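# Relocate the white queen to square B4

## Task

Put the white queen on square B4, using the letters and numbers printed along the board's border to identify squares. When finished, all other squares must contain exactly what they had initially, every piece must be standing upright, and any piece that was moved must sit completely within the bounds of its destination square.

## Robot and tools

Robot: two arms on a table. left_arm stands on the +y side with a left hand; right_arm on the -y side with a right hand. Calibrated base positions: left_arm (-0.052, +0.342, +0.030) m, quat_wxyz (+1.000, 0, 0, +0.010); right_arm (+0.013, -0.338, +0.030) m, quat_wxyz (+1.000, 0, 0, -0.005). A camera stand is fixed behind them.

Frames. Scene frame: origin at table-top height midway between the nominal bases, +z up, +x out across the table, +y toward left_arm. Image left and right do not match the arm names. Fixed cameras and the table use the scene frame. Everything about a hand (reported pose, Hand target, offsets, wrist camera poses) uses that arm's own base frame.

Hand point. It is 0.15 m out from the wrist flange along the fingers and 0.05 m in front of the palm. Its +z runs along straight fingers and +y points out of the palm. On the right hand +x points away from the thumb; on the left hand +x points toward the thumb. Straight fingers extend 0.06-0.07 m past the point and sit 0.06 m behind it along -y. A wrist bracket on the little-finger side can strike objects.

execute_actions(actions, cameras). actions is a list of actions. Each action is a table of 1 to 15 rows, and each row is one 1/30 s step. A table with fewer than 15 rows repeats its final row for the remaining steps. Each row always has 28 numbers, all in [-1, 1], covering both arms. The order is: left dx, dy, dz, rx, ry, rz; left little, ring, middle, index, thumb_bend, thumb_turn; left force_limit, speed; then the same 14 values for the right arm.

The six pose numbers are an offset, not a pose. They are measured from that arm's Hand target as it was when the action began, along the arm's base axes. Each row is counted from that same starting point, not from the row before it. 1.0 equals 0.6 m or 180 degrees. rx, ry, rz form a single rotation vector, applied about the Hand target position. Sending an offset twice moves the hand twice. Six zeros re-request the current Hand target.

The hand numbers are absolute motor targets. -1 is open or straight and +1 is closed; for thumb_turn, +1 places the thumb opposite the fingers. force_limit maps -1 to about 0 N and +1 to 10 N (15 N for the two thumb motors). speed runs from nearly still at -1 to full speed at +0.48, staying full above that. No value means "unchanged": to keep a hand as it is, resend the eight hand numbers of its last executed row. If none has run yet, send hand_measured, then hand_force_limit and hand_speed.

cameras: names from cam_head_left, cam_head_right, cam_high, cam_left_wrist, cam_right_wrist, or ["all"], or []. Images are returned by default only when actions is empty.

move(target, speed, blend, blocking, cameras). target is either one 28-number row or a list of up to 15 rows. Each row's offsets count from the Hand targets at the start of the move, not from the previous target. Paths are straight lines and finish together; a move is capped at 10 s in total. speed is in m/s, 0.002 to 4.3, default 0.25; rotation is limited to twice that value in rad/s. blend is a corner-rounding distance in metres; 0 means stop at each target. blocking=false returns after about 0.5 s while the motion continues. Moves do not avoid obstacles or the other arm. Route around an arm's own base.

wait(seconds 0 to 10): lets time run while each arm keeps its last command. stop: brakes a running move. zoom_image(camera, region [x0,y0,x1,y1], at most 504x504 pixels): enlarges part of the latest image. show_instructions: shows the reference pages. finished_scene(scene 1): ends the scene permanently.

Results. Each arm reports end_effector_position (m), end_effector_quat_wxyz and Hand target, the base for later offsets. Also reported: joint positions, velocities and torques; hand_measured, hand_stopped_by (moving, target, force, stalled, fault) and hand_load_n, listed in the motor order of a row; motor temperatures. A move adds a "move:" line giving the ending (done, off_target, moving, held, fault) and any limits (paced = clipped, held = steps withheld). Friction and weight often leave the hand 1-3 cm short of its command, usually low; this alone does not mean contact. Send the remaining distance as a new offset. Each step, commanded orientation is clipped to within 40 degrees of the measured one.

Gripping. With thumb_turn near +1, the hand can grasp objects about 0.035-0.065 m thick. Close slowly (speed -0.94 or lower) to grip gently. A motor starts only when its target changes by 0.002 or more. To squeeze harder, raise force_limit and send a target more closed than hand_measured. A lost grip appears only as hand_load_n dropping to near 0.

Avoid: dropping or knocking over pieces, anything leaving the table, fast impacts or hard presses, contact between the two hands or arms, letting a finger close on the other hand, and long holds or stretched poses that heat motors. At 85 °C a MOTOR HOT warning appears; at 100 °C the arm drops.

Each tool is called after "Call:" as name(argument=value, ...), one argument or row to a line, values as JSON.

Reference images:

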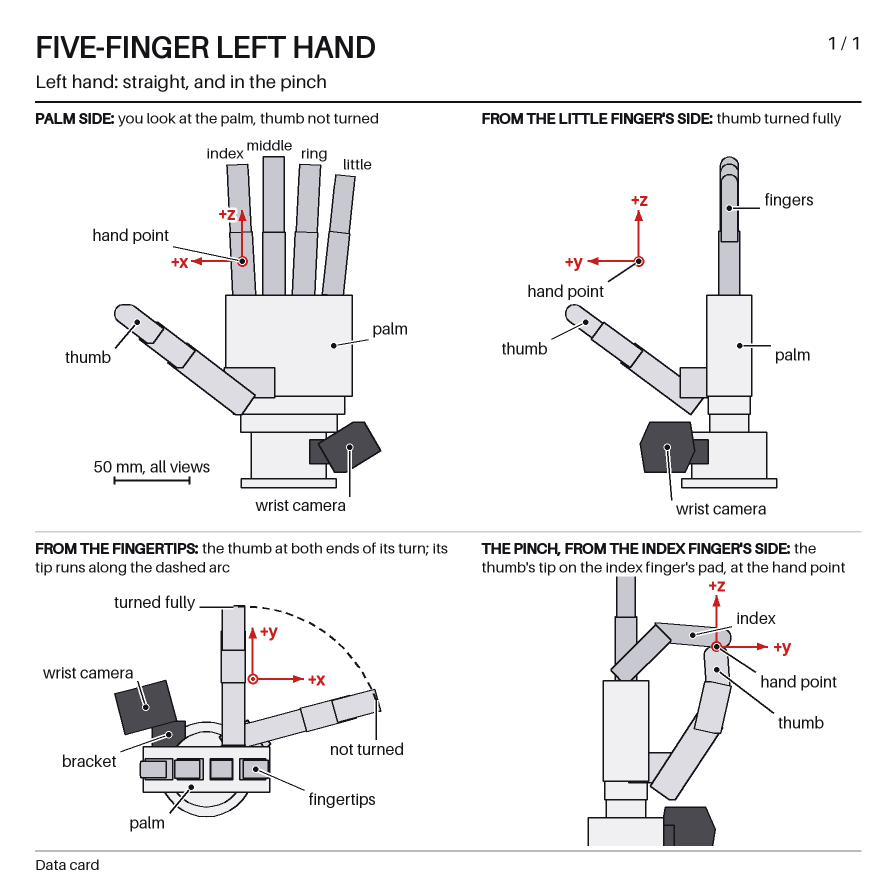

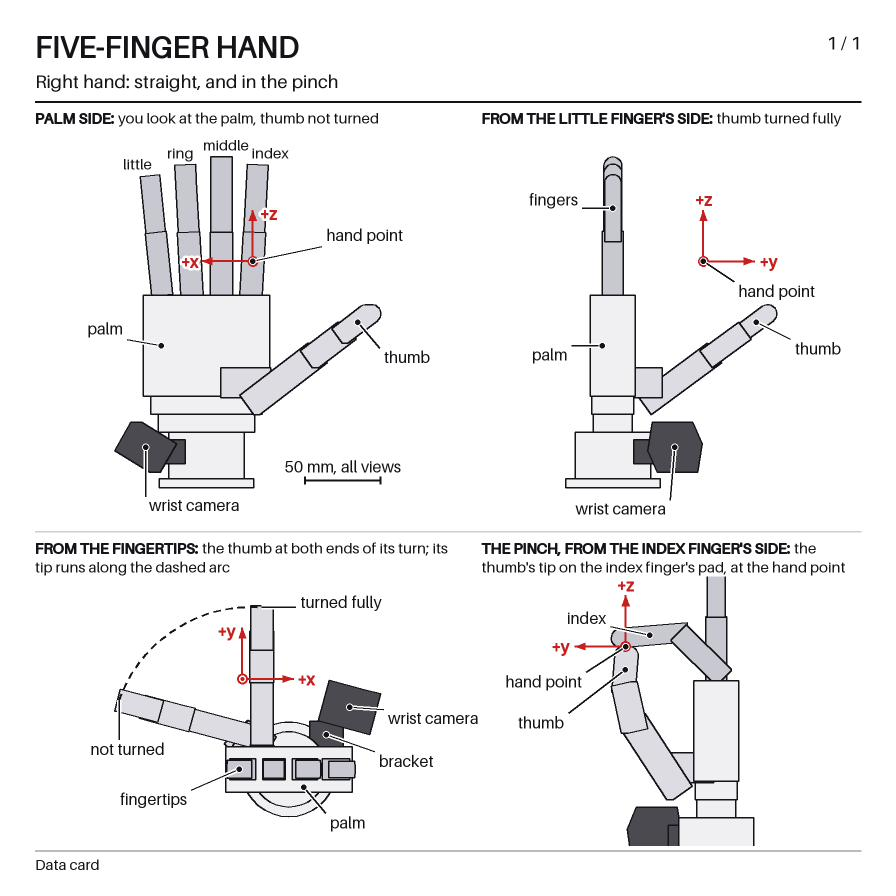

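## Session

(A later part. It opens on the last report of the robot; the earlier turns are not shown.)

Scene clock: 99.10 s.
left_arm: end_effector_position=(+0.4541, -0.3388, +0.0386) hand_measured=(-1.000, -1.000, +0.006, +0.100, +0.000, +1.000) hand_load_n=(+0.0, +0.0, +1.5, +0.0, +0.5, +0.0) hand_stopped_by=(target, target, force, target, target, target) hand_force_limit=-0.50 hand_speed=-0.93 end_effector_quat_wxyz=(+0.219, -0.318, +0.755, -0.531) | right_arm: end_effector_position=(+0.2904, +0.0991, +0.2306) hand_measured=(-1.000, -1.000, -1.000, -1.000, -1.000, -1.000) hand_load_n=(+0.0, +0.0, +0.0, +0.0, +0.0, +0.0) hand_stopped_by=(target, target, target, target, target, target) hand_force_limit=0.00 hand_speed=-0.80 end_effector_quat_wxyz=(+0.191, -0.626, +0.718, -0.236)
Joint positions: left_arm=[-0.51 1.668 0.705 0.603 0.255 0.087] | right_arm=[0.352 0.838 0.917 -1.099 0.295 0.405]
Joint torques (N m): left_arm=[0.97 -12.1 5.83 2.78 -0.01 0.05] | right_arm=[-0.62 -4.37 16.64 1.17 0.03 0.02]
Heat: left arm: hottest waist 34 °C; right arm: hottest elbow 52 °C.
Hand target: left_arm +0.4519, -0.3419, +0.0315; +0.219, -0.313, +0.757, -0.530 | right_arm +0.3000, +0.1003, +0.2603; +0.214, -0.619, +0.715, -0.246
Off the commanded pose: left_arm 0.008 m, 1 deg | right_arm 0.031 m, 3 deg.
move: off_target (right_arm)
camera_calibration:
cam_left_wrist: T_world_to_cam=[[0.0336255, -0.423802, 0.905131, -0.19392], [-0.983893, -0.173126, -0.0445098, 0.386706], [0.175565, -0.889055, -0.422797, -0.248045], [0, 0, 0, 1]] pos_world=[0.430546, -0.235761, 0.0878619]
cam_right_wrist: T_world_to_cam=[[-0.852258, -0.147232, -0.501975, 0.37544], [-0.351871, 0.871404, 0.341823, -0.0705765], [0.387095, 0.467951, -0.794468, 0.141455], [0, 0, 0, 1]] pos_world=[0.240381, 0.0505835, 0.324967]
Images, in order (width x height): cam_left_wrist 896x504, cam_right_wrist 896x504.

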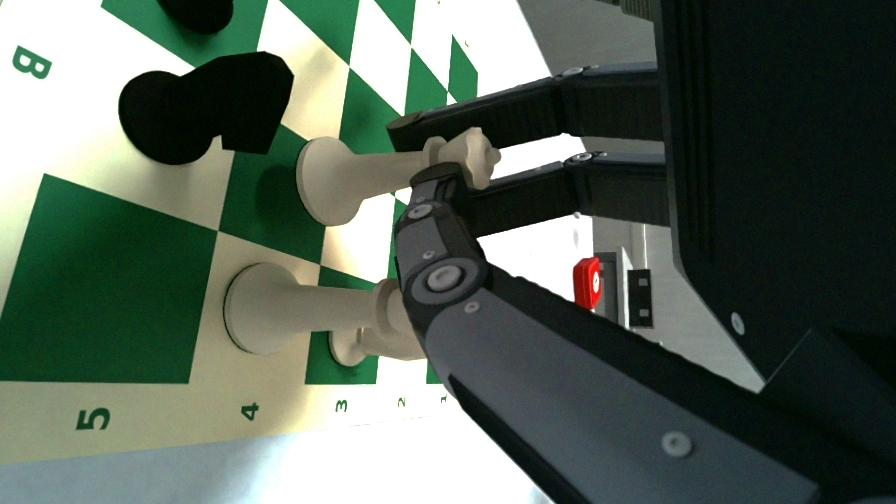

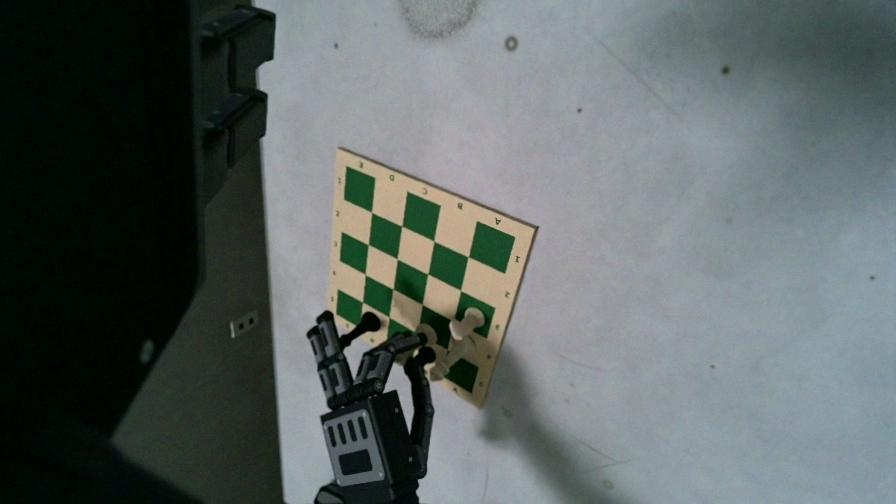

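Call:
move(
  target=[-0.0017,0.0,-0.01,0,0,0,-1,-1,0.1,0.1,0,1,-0.5,-0.93,0,0,0,0,0,0,-1,-1,-1,-1,-1,-1,0,-0.8],
  speed=0.04,
  cameras=["cam_left_wrist","cam_right_wrist"],
)

Call:
zoom_image(
  camera="cam_left_wrist",
  region=[180, 80, 380, 280],
)

Call:
zoom_image(
  camera="cam_right_wrist",
  region=[380, 290, 480, 380],
)

Scene clock: 100.50 s.
left_arm: end_effector_position=(+0.4527, -0.3385, +0.0320) hand_measured=(-1.000, -1.000, +0.006, +0.100, +0.000, +1.000) hand_load_n=(+0.0, +0.0, +1.0, +0.0, +0.5, +0.5) hand_stopped_by=(target, target, force, target, target, target) hand_force_limit=-0.50 hand_speed=-0.93 end_effector_quat_wxyz=(+0.219, -0.318, +0.755, -0.530) | right_arm: end_effector_position=(+0.2904, +0.0991, +0.2306) hand_measured=(-1.000, -1.000, -1.000, -1.000, -1.000, -1.000) hand_load_n=(+0.0, -0.5, +0.0, +0.0, +0.0, +0.0) hand_stopped_by=(target, target, target, target, target, target) hand_force_limit=0.00 hand_speed=-0.80 end_effector_quat_wxyz=(+0.191, -0.626, +0.718, -0.236)
Joint positions: left_arm=[-0.511 1.683 0.699 0.624 0.254 0.087] | right_arm=[0.352 0.838 0.917 -1.099 0.295 0.405]
Joint torques (N m): left_arm=[0.73 -11.34 5.71 2.88 -0.01 0.08] | right_arm=[-0.5 -4.48 16.68 1.11 0.02 0.01]
Heat: left arm: hottest waist 34 °C; right arm: hottest elbow 52 °C.
Hand target: left_arm +0.4508, -0.3420, +0.0256; +0.219, -0.313, +0.757, -0.530 | right_arm +0.3000, +0.1003, +0.2603; +0.214, -0.619, +0.715, -0.246
Off the commanded pose: left_arm 0.008 m, 1 deg | right_arm 0.031 m, 3 deg.
move: off_target (right_arm)
camera_calibration:
cam_left_wrist: T_world_to_cam=[[0.0343, -0.424596, 0.904733, -0.188351], [-0.983938, -0.173027, -0.0438999, 0.385067], [0.175183, -0.888695, -0.423711, -0.250047], [0, 0, 0, 1]] pos_world=[0.429147, -0.235561, 0.0813638]
cam_right_wrist: T_world_to_cam=[[-0.852258, -0.147232, -0.501975, 0.37544], [-0.351871, 0.871404, 0.341823, -0.0705765], [0.387095, 0.467951, -0.794468, 0.141455], [0, 0, 0, 1]] pos_world=[0.240381, 0.0505835, 0.324967]
Images, in order (width x height): cam_left_wrist 896x504, cam_right_wrist 896x504.

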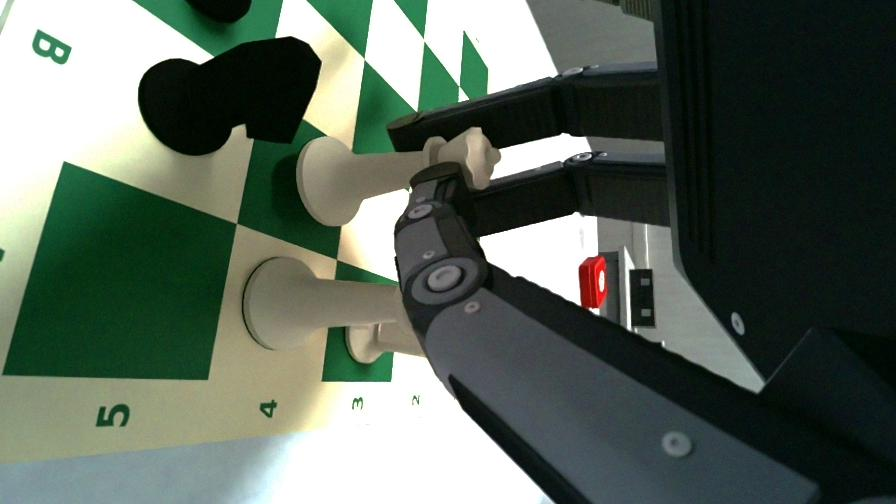

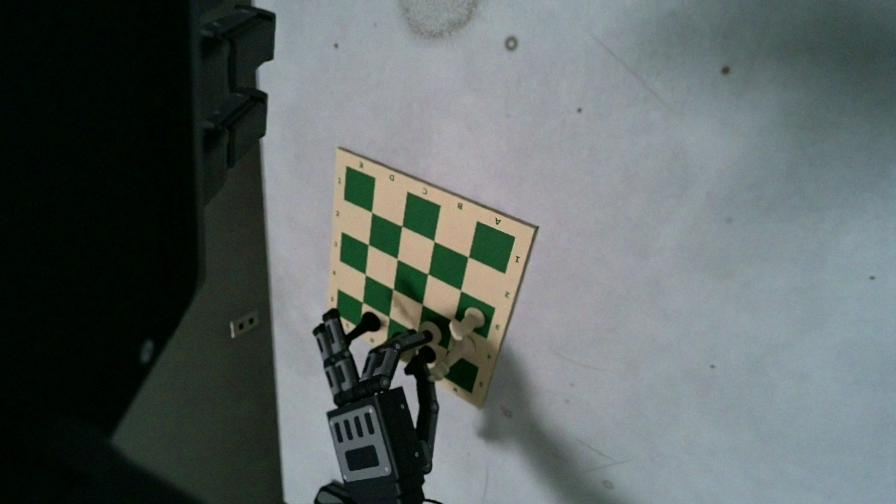

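Scaled by 2.520.

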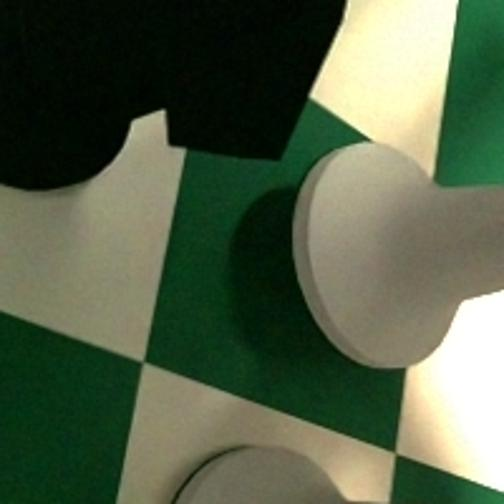

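Scaled by 5.040.

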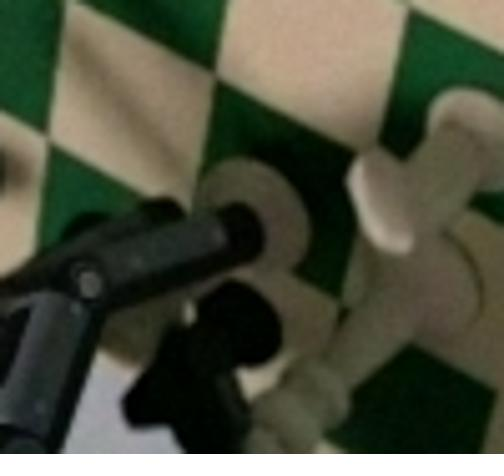

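Call:
move(
  target=[0,0.0,-0.0058,0,0,0,-1,-1,0.1,0.1,0,1,-0.5,-0.93,0,0,0,0,0,0,-1,-1,-1,-1,-1,-1,0,-0.8],
  speed=0.04,
  cameras=["cam_left_wrist","cam_right_wrist"],
)

Call:
zoom_image(
  camera="cam_left_wrist",
  region=[180, 80, 380, 280],
)

Call:
zoom_image(
  camera="cam_right_wrist",
  region=[380, 290, 480, 380],
)

Scene clock: 106.53 s.
left_arm: end_effector_position=(+0.4533, -0.3388, +0.0294) hand_measured=(-1.000, -1.000, +0.006, +0.100, +0.000, +1.000) hand_load_n=(+0.0, +0.0, +1.5, +0.0, +0.5, +0.0) hand_stopped_by=(target, target, force, target, target, target) hand_force_limit=-0.50 hand_speed=-0.93 end_effector_quat_wxyz=(+0.219, -0.317, +0.754, -0.531) | right_arm: end_effector_position=(+0.2904, +0.0991, +0.2306) hand_measured=(-1.000, -1.000, -1.000, -1.000, -1.000, -1.000) hand_load_n=(+0.0, +0.0, +0.0, +0.0, +0.0, -0.5) hand_stopped_by=(target, target, target, target, target, target) hand_force_limit=0.00 hand_speed=-0.80 end_effector_quat_wxyz=(+0.191, -0.626, +0.718, -0.236)
Joint positions: left_arm=[-0.511 1.693 0.699 0.635 0.254 0.087] | right_arm=[0.352 0.838 0.917 -1.099 0.295 0.405]
Joint torques (N m): left_arm=[0.21 -11.93 5.27 2.7 0 0.11] | right_arm=[-0.56 -4.42 16.68 1.11 0.02 0.02]
Heat: left arm: hottest waist 34 °C; right arm: hottest elbow 53 °C.
Hand target: left_arm +0.4508, -0.3420, +0.0220; +0.219, -0.313, +0.757, -0.530 | right_arm +0.3000, +0.1003, +0.2603; +0.214, -0.619, +0.715, -0.246
Off the commanded pose: left_arm 0.008 m, 1 deg | right_arm 0.031 m, 3 deg.
move: off_target (right_arm)
camera_calibration:
cam_left_wrist: T_world_to_cam=[[0.032751, -0.423789, 0.905169, -0.185233], [-0.983871, -0.173019, -0.0454066, 0.385578], [0.175854, -0.889082, -0.42262, -0.252028], [0, 0, 0, 1]] pos_world=[0.429746, -0.235861, 0.0786628]
cam_right_wrist: T_world_to_cam=[[-0.852258, -0.147232, -0.501975, 0.37544], [-0.351871, 0.871404, 0.341823, -0.0705765], [0.387095, 0.467951, -0.794468, 0.141455], [0, 0, 0, 1]] pos_world=[0.240381, 0.0505835, 0.324967]
Images, in order (width x height): cam_left_wrist 896x504, cam_right_wrist 896x504.

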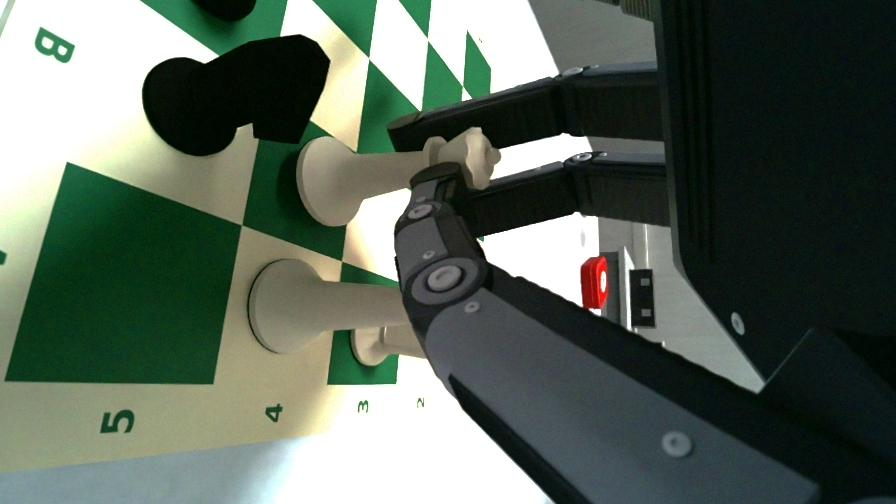

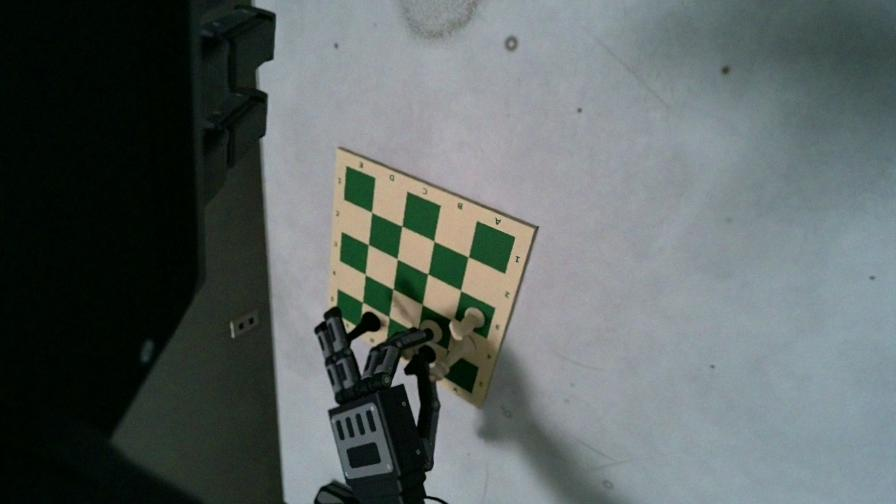

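Scaled by 2.520.

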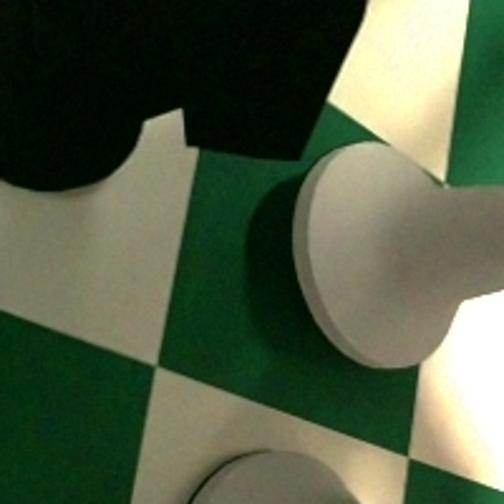

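Scaled by 5.040.

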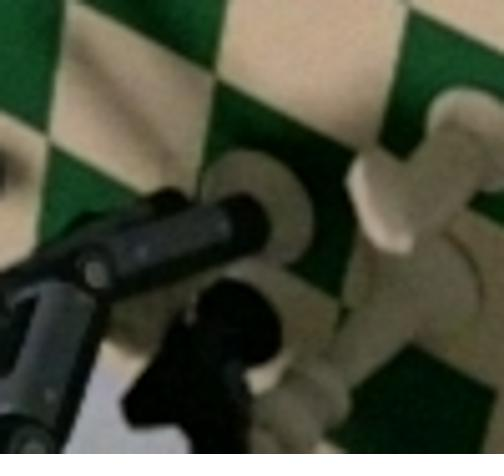

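Call:
move(
  target=[0.002,-0.002,-0.0077,0,0,0,-1,-1,0.1,0.1,0,1,-0.5,-0.93,0,0,0,0,0,0,-1,-1,-1,-1,-1,-1,0,-0.8],
  speed=0.03,
  cameras=["cam_left_wrist","cam_right_wrist"],
)

Call:
zoom_image(
  camera="cam_left_wrist",
  region=[180, 80, 380, 280],
)

Call:
zoom_image(
  camera="cam_right_wrist",
  region=[380, 290, 480, 380],
)

Scene clock: 109.33 s.
left_arm: end_effector_position=(+0.4534, -0.3391, +0.0232) hand_measured=(-1.000, -1.000, +0.006, +0.100, +0.000, +1.000) hand_load_n=(+0.0, -0.5, +1.0, +0.0, +0.5, +0.0) hand_stopped_by=(target, target, force, target, target, target) hand_force_limit=-0.50 hand_speed=-0.93 end_effector_quat_wxyz=(+0.219, -0.318, +0.755, -0.530) | right_arm: end_effector_position=(+0.2904, +0.0991, +0.2306) hand_measured=(-1.000, -1.000, -1.000, -1.000, -1.000, -1.000) hand_load_n=(+0.0, +0.0, +0.0, +0.0, +0.0, +0.0) hand_stopped_by=(target, target, target, target, target, target) hand_force_limit=0.00 hand_speed=-0.80 end_effector_quat_wxyz=(+0.191, -0.626, +0.718, -0.236)
Joint positions: left_arm=[-0.512 1.71 0.699 0.649 0.253 0.087] | right_arm=[0.352 0.838 0.917 -1.099 0.295 0.405]
Joint torques (N m): left_arm=[0.03 -12.16 5.59 2.81 -0.05 0.05] | right_arm=[-0.67 -4.54 16.68 1.16 0.03 0.02]
Heat: left arm: hottest waist 34 °C; right arm: hottest elbow 53 °C.
Hand target: left_arm +0.4521, -0.3431, +0.0174; +0.219, -0.313, +0.757, -0.530 | right_arm +0.3000, +0.1003, +0.2603; +0.214, -0.619, +0.715, -0.246
Off the commanded pose: left_arm 0.007 m, 1 deg | right_arm 0.031 m, 3 deg.
move: off_target (right_arm)
camera_calibration:
cam_left_wrist: T_world_to_cam=[[0.0354313, -0.425628, 0.904204, -0.181498], [-0.983929, -0.173302, -0.0430217, 0.385218], [0.175012, -0.888148, -0.424928, -0.254203], [0, 0, 0, 1]] pos_world=[0.429946, -0.236261, 0.0726662]
cam_right_wrist: T_world_to_cam=[[-0.852258, -0.147232, -0.501975, 0.37544], [-0.351871, 0.871404, 0.341823, -0.0705765], [0.387095, 0.467951, -0.794468, 0.141455], [0, 0, 0, 1]] pos_world=[0.240381, 0.0505835, 0.324967]
Images, in order (width x height): cam_left_wrist 896x504, cam_right_wrist 896x504.

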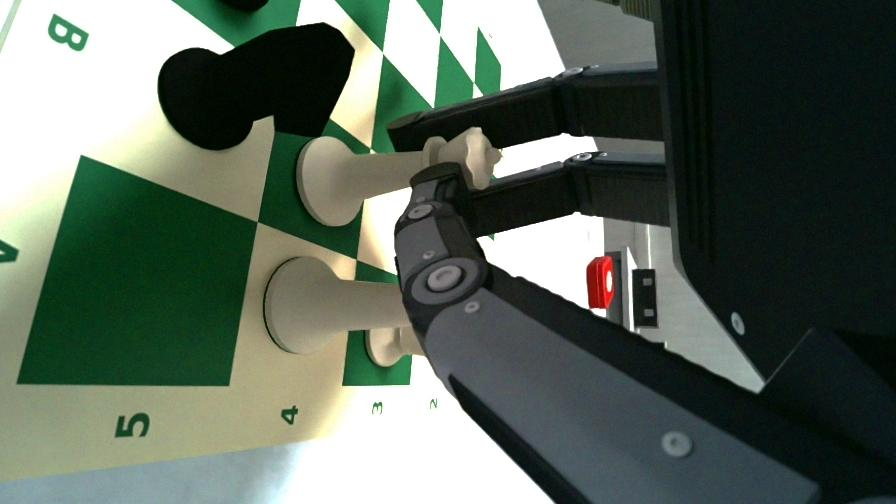

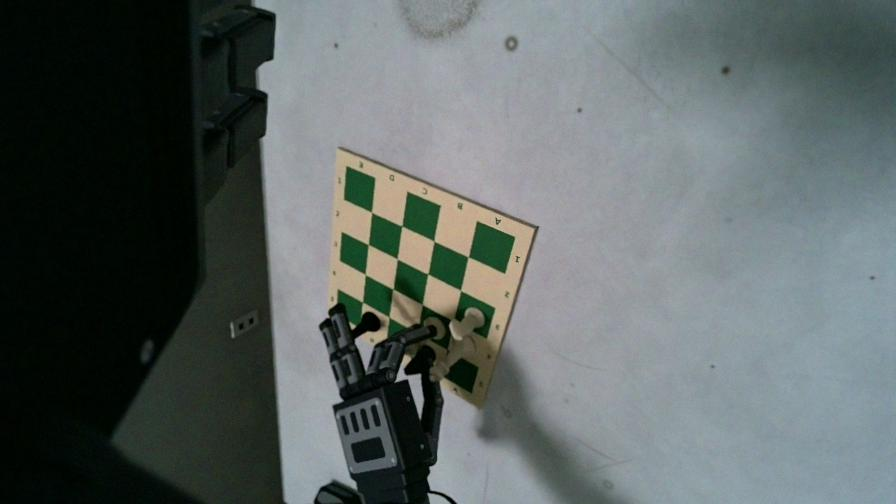

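Scaled by 2.520.

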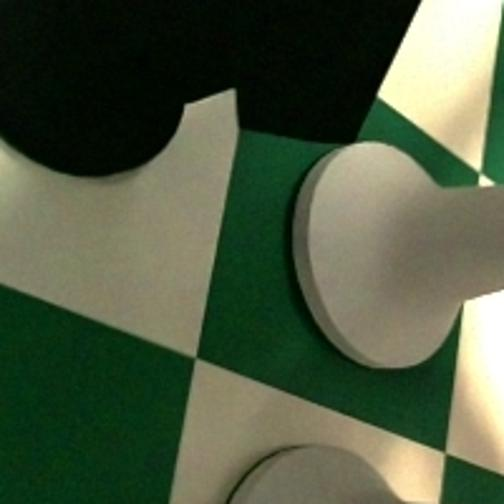

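Scaled by 5.040.

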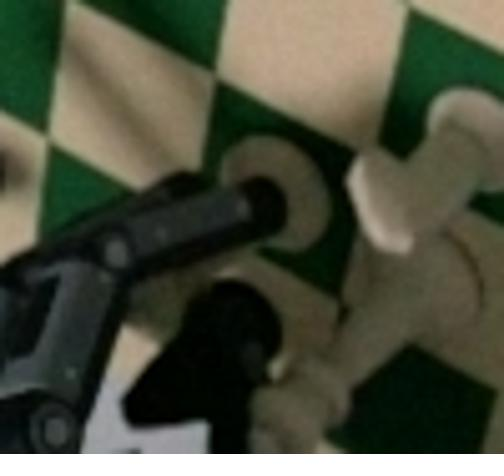

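Call:
move(
  target=[0.001,-0.001,-0.0042,0,0,0,-1,-1,0.1,0.1,0,1,-0.5,-0.93,0,0,0,0,0,0,-1,-1,-1,-1,-1,-1,0,-0.8],
  speed=0.02,
  cameras=["cam_left_wrist"],
)

Call:
zoom_image(
  camera="cam_left_wrist",
  region=[180, 80, 380, 280],
)

Scene clock: 111.17 s.
left_arm: end_effector_position=(+0.4540, -0.3396, +0.0222) hand_measured=(-1.000, -1.000, +0.006, +0.100, +0.000, +1.000) hand_load_n=(+0.0, +0.0, +1.0, +0.0, +0.0, +0.0) hand_stopped_by=(target, target, force, target, target, target) hand_force_limit=-0.50 hand_speed=-0.93 end_effector_quat_wxyz=(+0.219, -0.317, +0.755, -0.531) | right_arm: end_effector_position=(+0.2904, +0.0991, +0.2306) hand_measured=(-1.000, -1.000, -1.000, -1.000, -1.000, -1.000) hand_load_n=(+0.0, +0.0, +0.0, +0.0, +0.0, +0.0) hand_stopped_by=(target, target, target, target, target, target) hand_force_limit=0.00 hand_speed=-0.80 end_effector_quat_wxyz=(+0.191, -0.626, +0.718, -0.236)
Joint positions: left_arm=[-0.512 1.715 0.699 0.657 0.252 0.087] | right_arm=[0.352 0.838 0.917 -1.099 0.295 0.405]
Joint torques (N m): left_arm=[0.26 -11.81 5.5 2.99 -0.06 0.11] | right_arm=[-0.5 -4.48 16.69 1.16 0.03 0]
Heat: left arm: hottest waist 34 °C; right arm: hottest elbow 53 °C.
Hand target: left_arm +0.4526, -0.3437, +0.0148; +0.219, -0.313, +0.757, -0.530 | right_arm +0.3000, +0.1003, +0.2603; +0.214, -0.619, +0.715, -0.246
Off the commanded pose: left_arm 0.008 m, 1 deg | right_arm 0.031 m, 3 deg.
move: off_target (right_arm)
camera_calibration:
cam_left_wrist: T_world_to_cam=[[0.0326989, -0.424238, 0.90496, -0.179145], [-0.983801, -0.173338, -0.0457115, 0.385618], [0.176256, -0.888806, -0.423033, -0.255965], [0, 0, 0, 1]] pos_world=[0.430345, -0.236661, 0.0714646]
Images, in order (width x height): cam_left_wrist 896x504.

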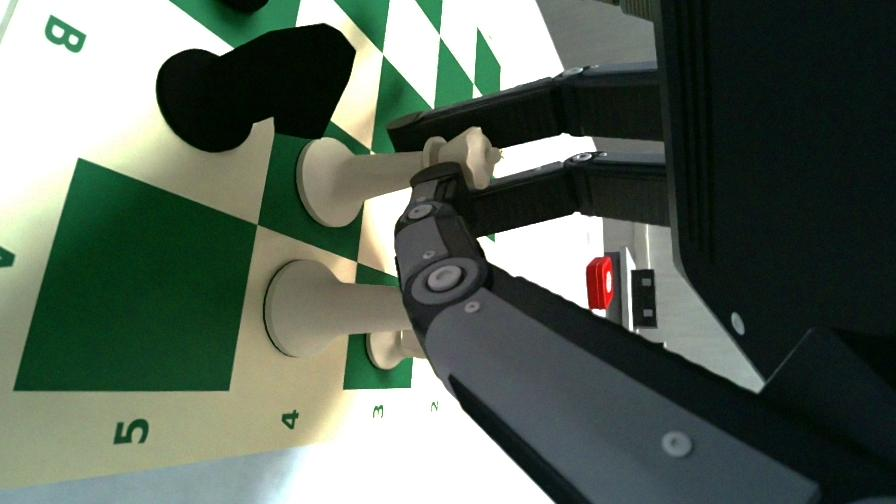

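Scaled by 2.520.

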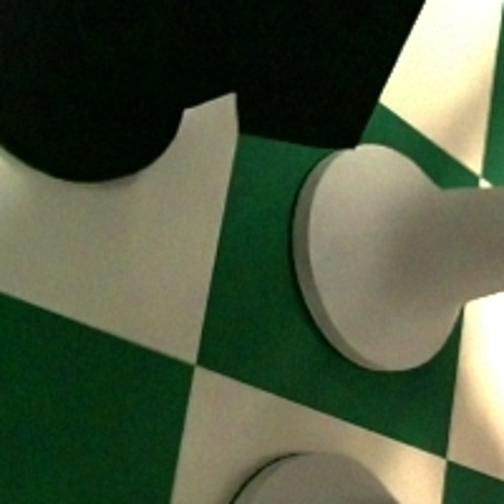

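Call:
move(
  target=[0,0,0.007,0,0,0,-1,-1,-0.15,-0.3,0,1,-0.5,-0.8,0,0,0,0,0,0,-1,-1,-1,-1,-1,-1,0,-0.8],
  speed=0.02,
  cameras=["cam_left_wrist","cam_right_wrist"],
)

Scene clock: 112.63 s.
left_arm: end_effector_position=(+0.4539, -0.3398, +0.0222) hand_measured=(-1.000, -1.000, -0.150, -0.300, +0.000, +1.000) hand_load_n=(+0.0, +0.0, +0.0, +0.0, +0.0, +0.0) hand_stopped_by=(target, target, target, target, target, target) hand_force_limit=-0.50 hand_speed=-0.80 end_effector_quat_wxyz=(+0.219, -0.317, +0.755, -0.531) | right_arm: end_effector_position=(+0.2904, +0.0991, +0.2306) hand_measured=(-1.000, -1.000, -1.000, -1.000, -1.000, -1.000) hand_load_n=(-0.5, +0.0, +0.0, +0.0, +0.0, +0.0) hand_stopped_by=(target, target, target, target, target, target) hand_force_limit=0.00 hand_speed=-0.80 end_effector_quat_wxyz=(+0.191, -0.626, +0.718, -0.236)
Joint positions: left_arm=[-0.512 1.715 0.699 0.657 0.252 0.087] | right_arm=[0.352 0.838 0.917 -1.099 0.295 0.405]
Joint torques (N m): left_arm=[0.79 -13.16 5.78 2.21 -0.03 0.11] | right_arm=[-0.62 -4.42 16.69 1.14 0.03 0.01]
Heat: left arm: hottest shoulder 34 °C; right arm: hottest elbow 54 °C.
Hand target: left_arm +0.4525, -0.3438, +0.0190; +0.219, -0.313, +0.757, -0.530 | right_arm +0.3000, +0.1003, +0.2603; +0.214, -0.619, +0.715, -0.246
Off the commanded pose: left_arm 0.005 m, 1 deg | right_arm 0.031 m, 3 deg.
move: off_target (right_arm)
camera_calibration:
cam_left_wrist: T_world_to_cam=[[0.032524, -0.42424, 0.904966, -0.179152], [-0.983862, -0.172983, -0.0457336, 0.385598], [0.175946, -0.888874, -0.423019, -0.256009], [0, 0, 0, 1]] pos_world=[0.430246, -0.236861, 0.0714646]
cam_right_wrist: T_world_to_cam=[[-0.852258, -0.147232, -0.501975, 0.37544], [-0.351871, 0.871404, 0.341823, -0.0705765], [0.387095, 0.467951, -0.794468, 0.141455], [0, 0, 0, 1]] pos_world=[0.240381, 0.0505835, 0.324967]
Images, in order (width x height): cam_left_wrist 896x504, cam_right_wrist 896x504.

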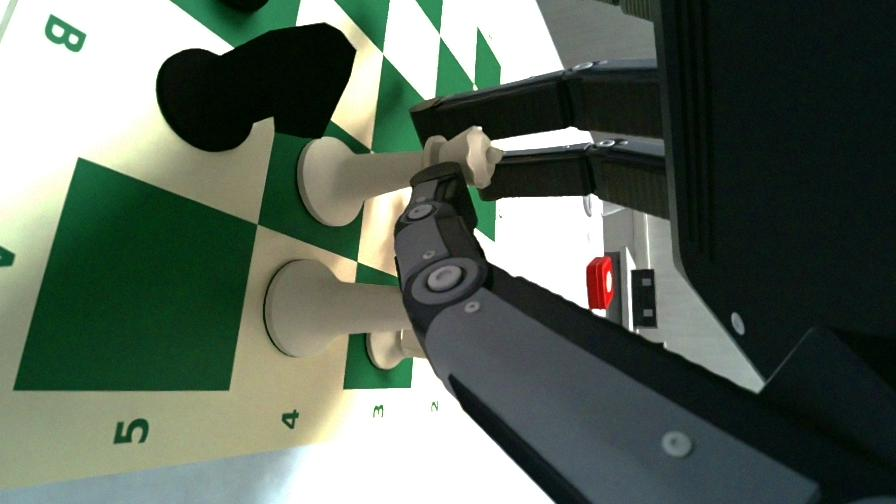

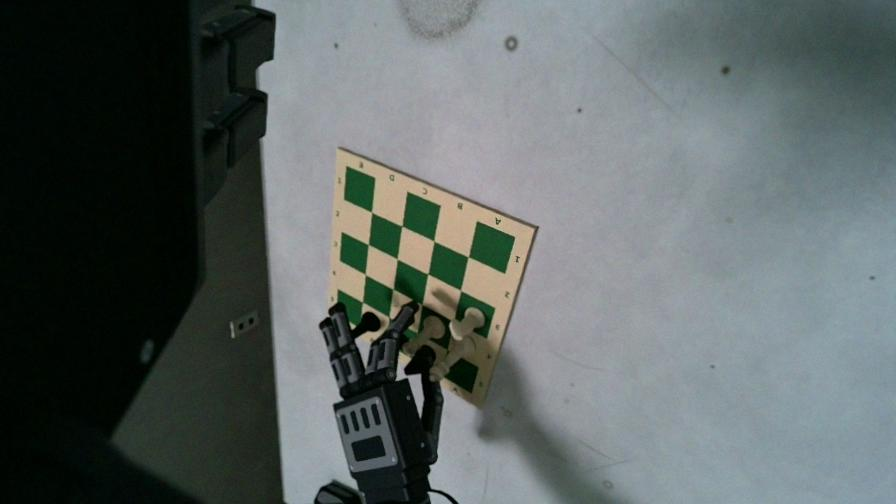

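Call:
move(
  target=[-0.0143,0.021,0.008,0,0,0,-1,-1,-0.8,-0.8,0,1,-0.5,-0.6,0,0,0,0,0,0,-1,-1,-1,-1,-1,-1,0,-0.8],
  speed=0.04,
  cameras=["cam_left_wrist","cam_right_wrist"],
)

Scene clock: 114.57 s.
left_arm: end_effector_position=(+0.4405, -0.3337, +0.0164) hand_measured=(-1.000, -1.000, -0.800, -0.800, +0.000, +1.000) hand_load_n=(-0.5, +0.0, +0.0, +0.0, +0.0, +0.0) hand_stopped_by=(target, target, target, target, target, target) hand_force_limit=-0.50 hand_speed=-0.60 end_effector_quat_wxyz=(+0.211, -0.318, +0.759, -0.527) | right_arm: end_effector_position=(+0.2904, +0.0991, +0.2306) hand_measured=(-1.000, -1.000, -1.000, -1.000, -1.000, -1.000) hand_load_n=(+0.0, +0.0, +0.0, +0.0, +0.0, +0.0) hand_stopped_by=(target, target, target, target, target, target) hand_force_limit=0.00 hand_speed=-0.80 end_effector_quat_wxyz=(+0.191, -0.626, +0.718, -0.236)
Joint positions: left_arm=[-0.512 1.701 0.666 0.657 0.262 0.087] | right_arm=[0.352 0.838 0.917 -1.099 0.295 0.405]
Joint torques (N m): left_arm=[1.73 -14.74 5.29 2.29 0.22 0.17] | right_arm=[-0.73 -4.54 16.69 1.13 0.03 0.03]
Heat: left arm: hottest shoulder 34 °C; right arm: hottest elbow 54 °C.
Hand target: left_arm +0.4441, -0.3311, +0.0239; +0.219, -0.313, +0.757, -0.530 | right_arm +0.3000, +0.1003, +0.2603; +0.214, -0.619, +0.715, -0.246
Off the commanded pose: left_arm 0.009 m, 1 deg | right_arm 0.031 m, 3 deg.
move: off_target (right_arm)
camera_calibration:
cam_left_wrist: T_world_to_cam=[[0.0453436, -0.430214, 0.901588, -0.178498], [-0.985851, -0.165065, -0.0291833, 0.376495], [0.161376, -0.887508, -0.431611, -0.243633], [0, 0, 0, 1]] pos_world=[0.418578, -0.230872, 0.0667647]
cam_right_wrist: T_world_to_cam=[[-0.852258, -0.147232, -0.501975, 0.37544], [-0.351871, 0.871404, 0.341823, -0.0705765], [0.387095, 0.467951, -0.794468, 0.141455], [0, 0, 0, 1]] pos_world=[0.240381, 0.0505835, 0.324967]
Images, in order (width x height): cam_left_wrist 896x504, cam_right_wrist 896x504.

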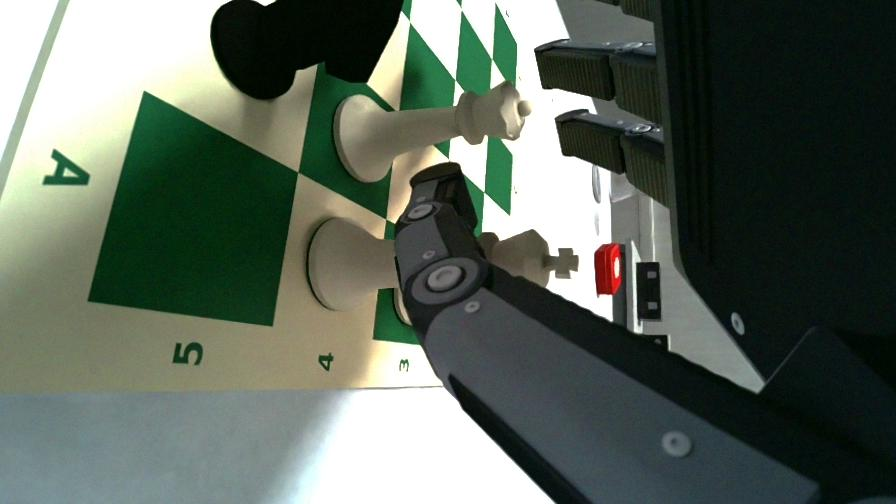

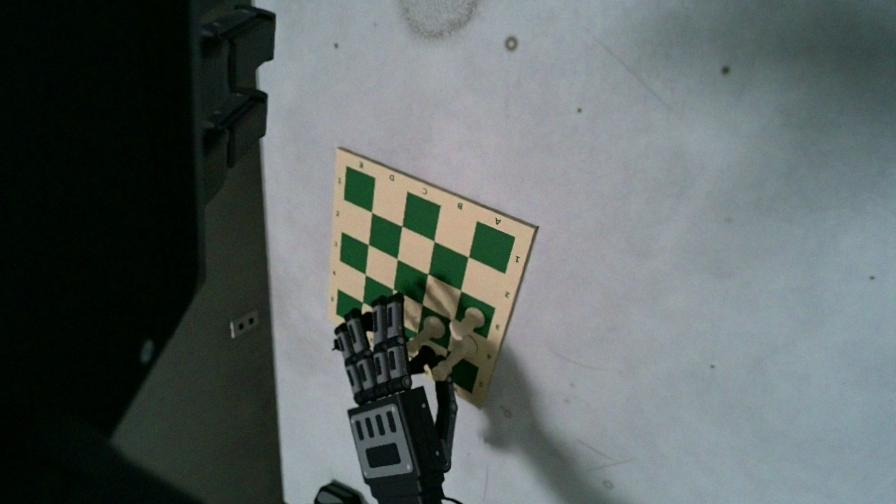

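Call:
move(
  target=[
    [-0.003,0,0.05,0,0,0,-1,-1,-0.8,-0.8,0,1,-0.5,-0.6,0,0,0,0,0,0,-1,-1,-1,-1,-1,-1,0,-0.8],
    [-0.003,0,0.18,0,0,0,-1,-1,-0.8,-0.8,0,1,-0.5,-0.6,0,0,0,0,0,0,-1,-1,-1,-1,-1,-1,0,-0.8],
  ],
  speed=[0.06,0.15],
  blend=[0.01,0],
  cameras=["cam_left_wrist","cam_right_wrist"],
)

Scene clock: 116.60 s.
left_arm: end_effector_position=(+0.4299, -0.3278, +0.1177) hand_measured=(-1.000, -1.000, -0.800, -0.800, +0.000, +1.000) hand_load_n=(+0.0, +0.0, +0.0, +0.0, +0.0, +0.0) hand_stopped_by=(target, target, target, target, target, target) hand_force_limit=-0.50 hand_speed=-0.60 end_effector_quat_wxyz=(+0.210, -0.319, +0.761, -0.524) | right_arm: end_effector_position=(+0.2904, +0.0991, +0.2306) hand_measured=(-1.000, -1.000, -1.000, -1.000, -1.000, -1.000) hand_load_n=(+0.0, +0.0, +0.0, +0.0, +0.0, +0.0) hand_stopped_by=(target, target, target, target, target, target) hand_force_limit=0.00 hand_speed=-0.80 end_effector_quat_wxyz=(+0.191, -0.626, +0.718, -0.236)
Joint positions: left_arm=[-0.512 1.41 0.718 0.308 0.262 0.087] | right_arm=[0.352 0.838 0.917 -1.099 0.295 0.405]
Joint torques (N m): left_arm=[1.49 -11.4 9.89 1.58 0.1 0.11] | right_arm=[-0.73 -4.48 16.7 1.14 0.03 0.02]
Heat: left arm: hottest shoulder 34 °C; right arm: hottest elbow 54 °C.
Hand target: left_arm +0.4423, -0.3311, +0.1319; +0.219, -0.313, +0.757, -0.530 | right_arm +0.3000, +0.1003, +0.2603; +0.214, -0.619, +0.715, -0.246
Off the commanded pose: left_arm 0.019 m, 2 deg | right_arm 0.031 m, 3 deg.
move: off_target (left_arm, right_arm)
camera_calibration:
cam_left_wrist: T_world_to_cam=[[0.0507617, -0.43318, 0.899877, -0.269872], [-0.986008, -0.164992, -0.0238031, 0.369525], [0.158784, -0.886077, -0.435494, -0.190999], [0, 0, 0, 1]] pos_world=[0.408381, -0.225174, 0.168468]
cam_right_wrist: T_world_to_cam=[[-0.852258, -0.147232, -0.501975, 0.37544], [-0.351871, 0.871404, 0.341823, -0.0705765], [0.387095, 0.467951, -0.794468, 0.141455], [0, 0, 0, 1]] pos_world=[0.240381, 0.0505835, 0.324967]
Images, in order (width x height): cam_left_wrist 896x504, cam_right_wrist 896x504.

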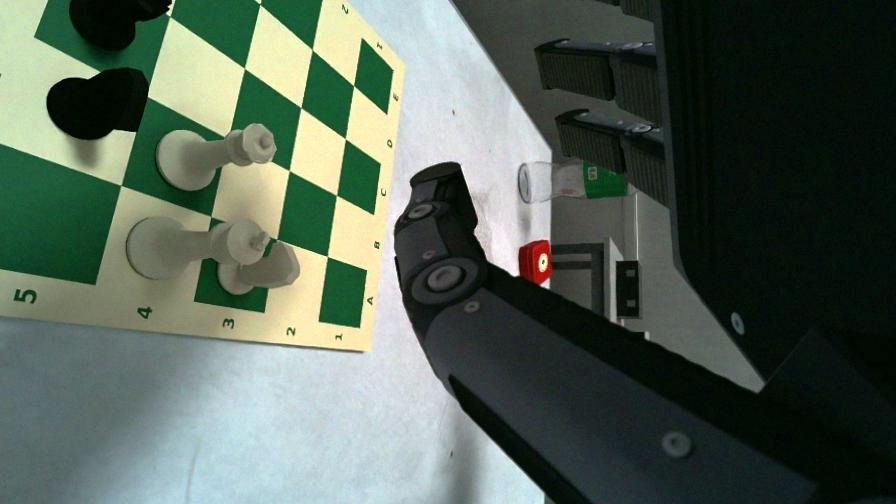

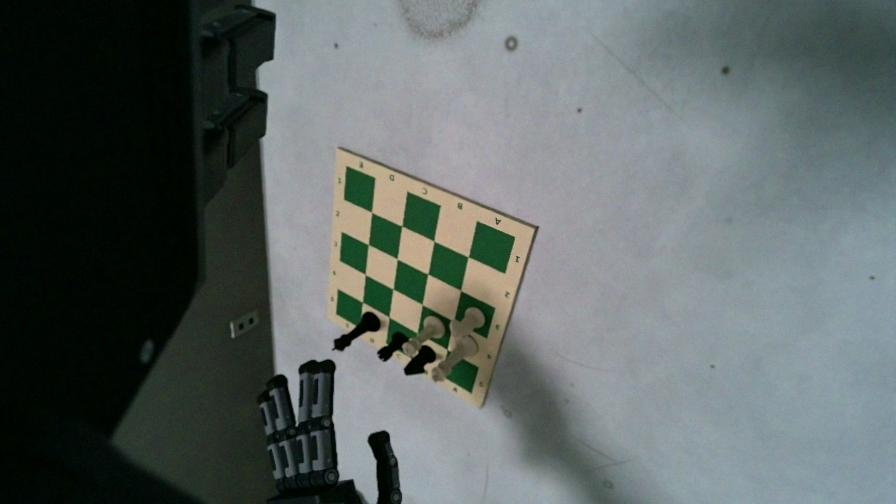

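Call:
zoom_image(
  camera="cam_left_wrist",
  region=[30, 0, 330, 300],
)

Call:
zoom_image(
  camera="cam_right_wrist",
  region=[320, 270, 520, 410],
)

Scaled by 1.680.

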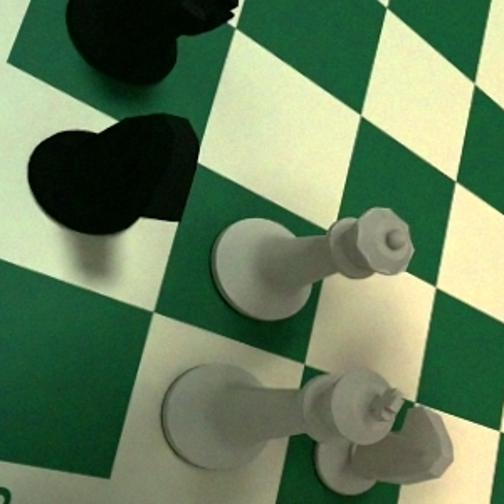

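Scaled by 2.520.

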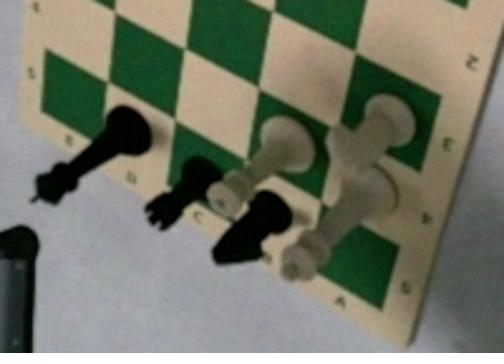

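Call:
finished_scene(
  scene=1,
)

The scene is finished: the task was done.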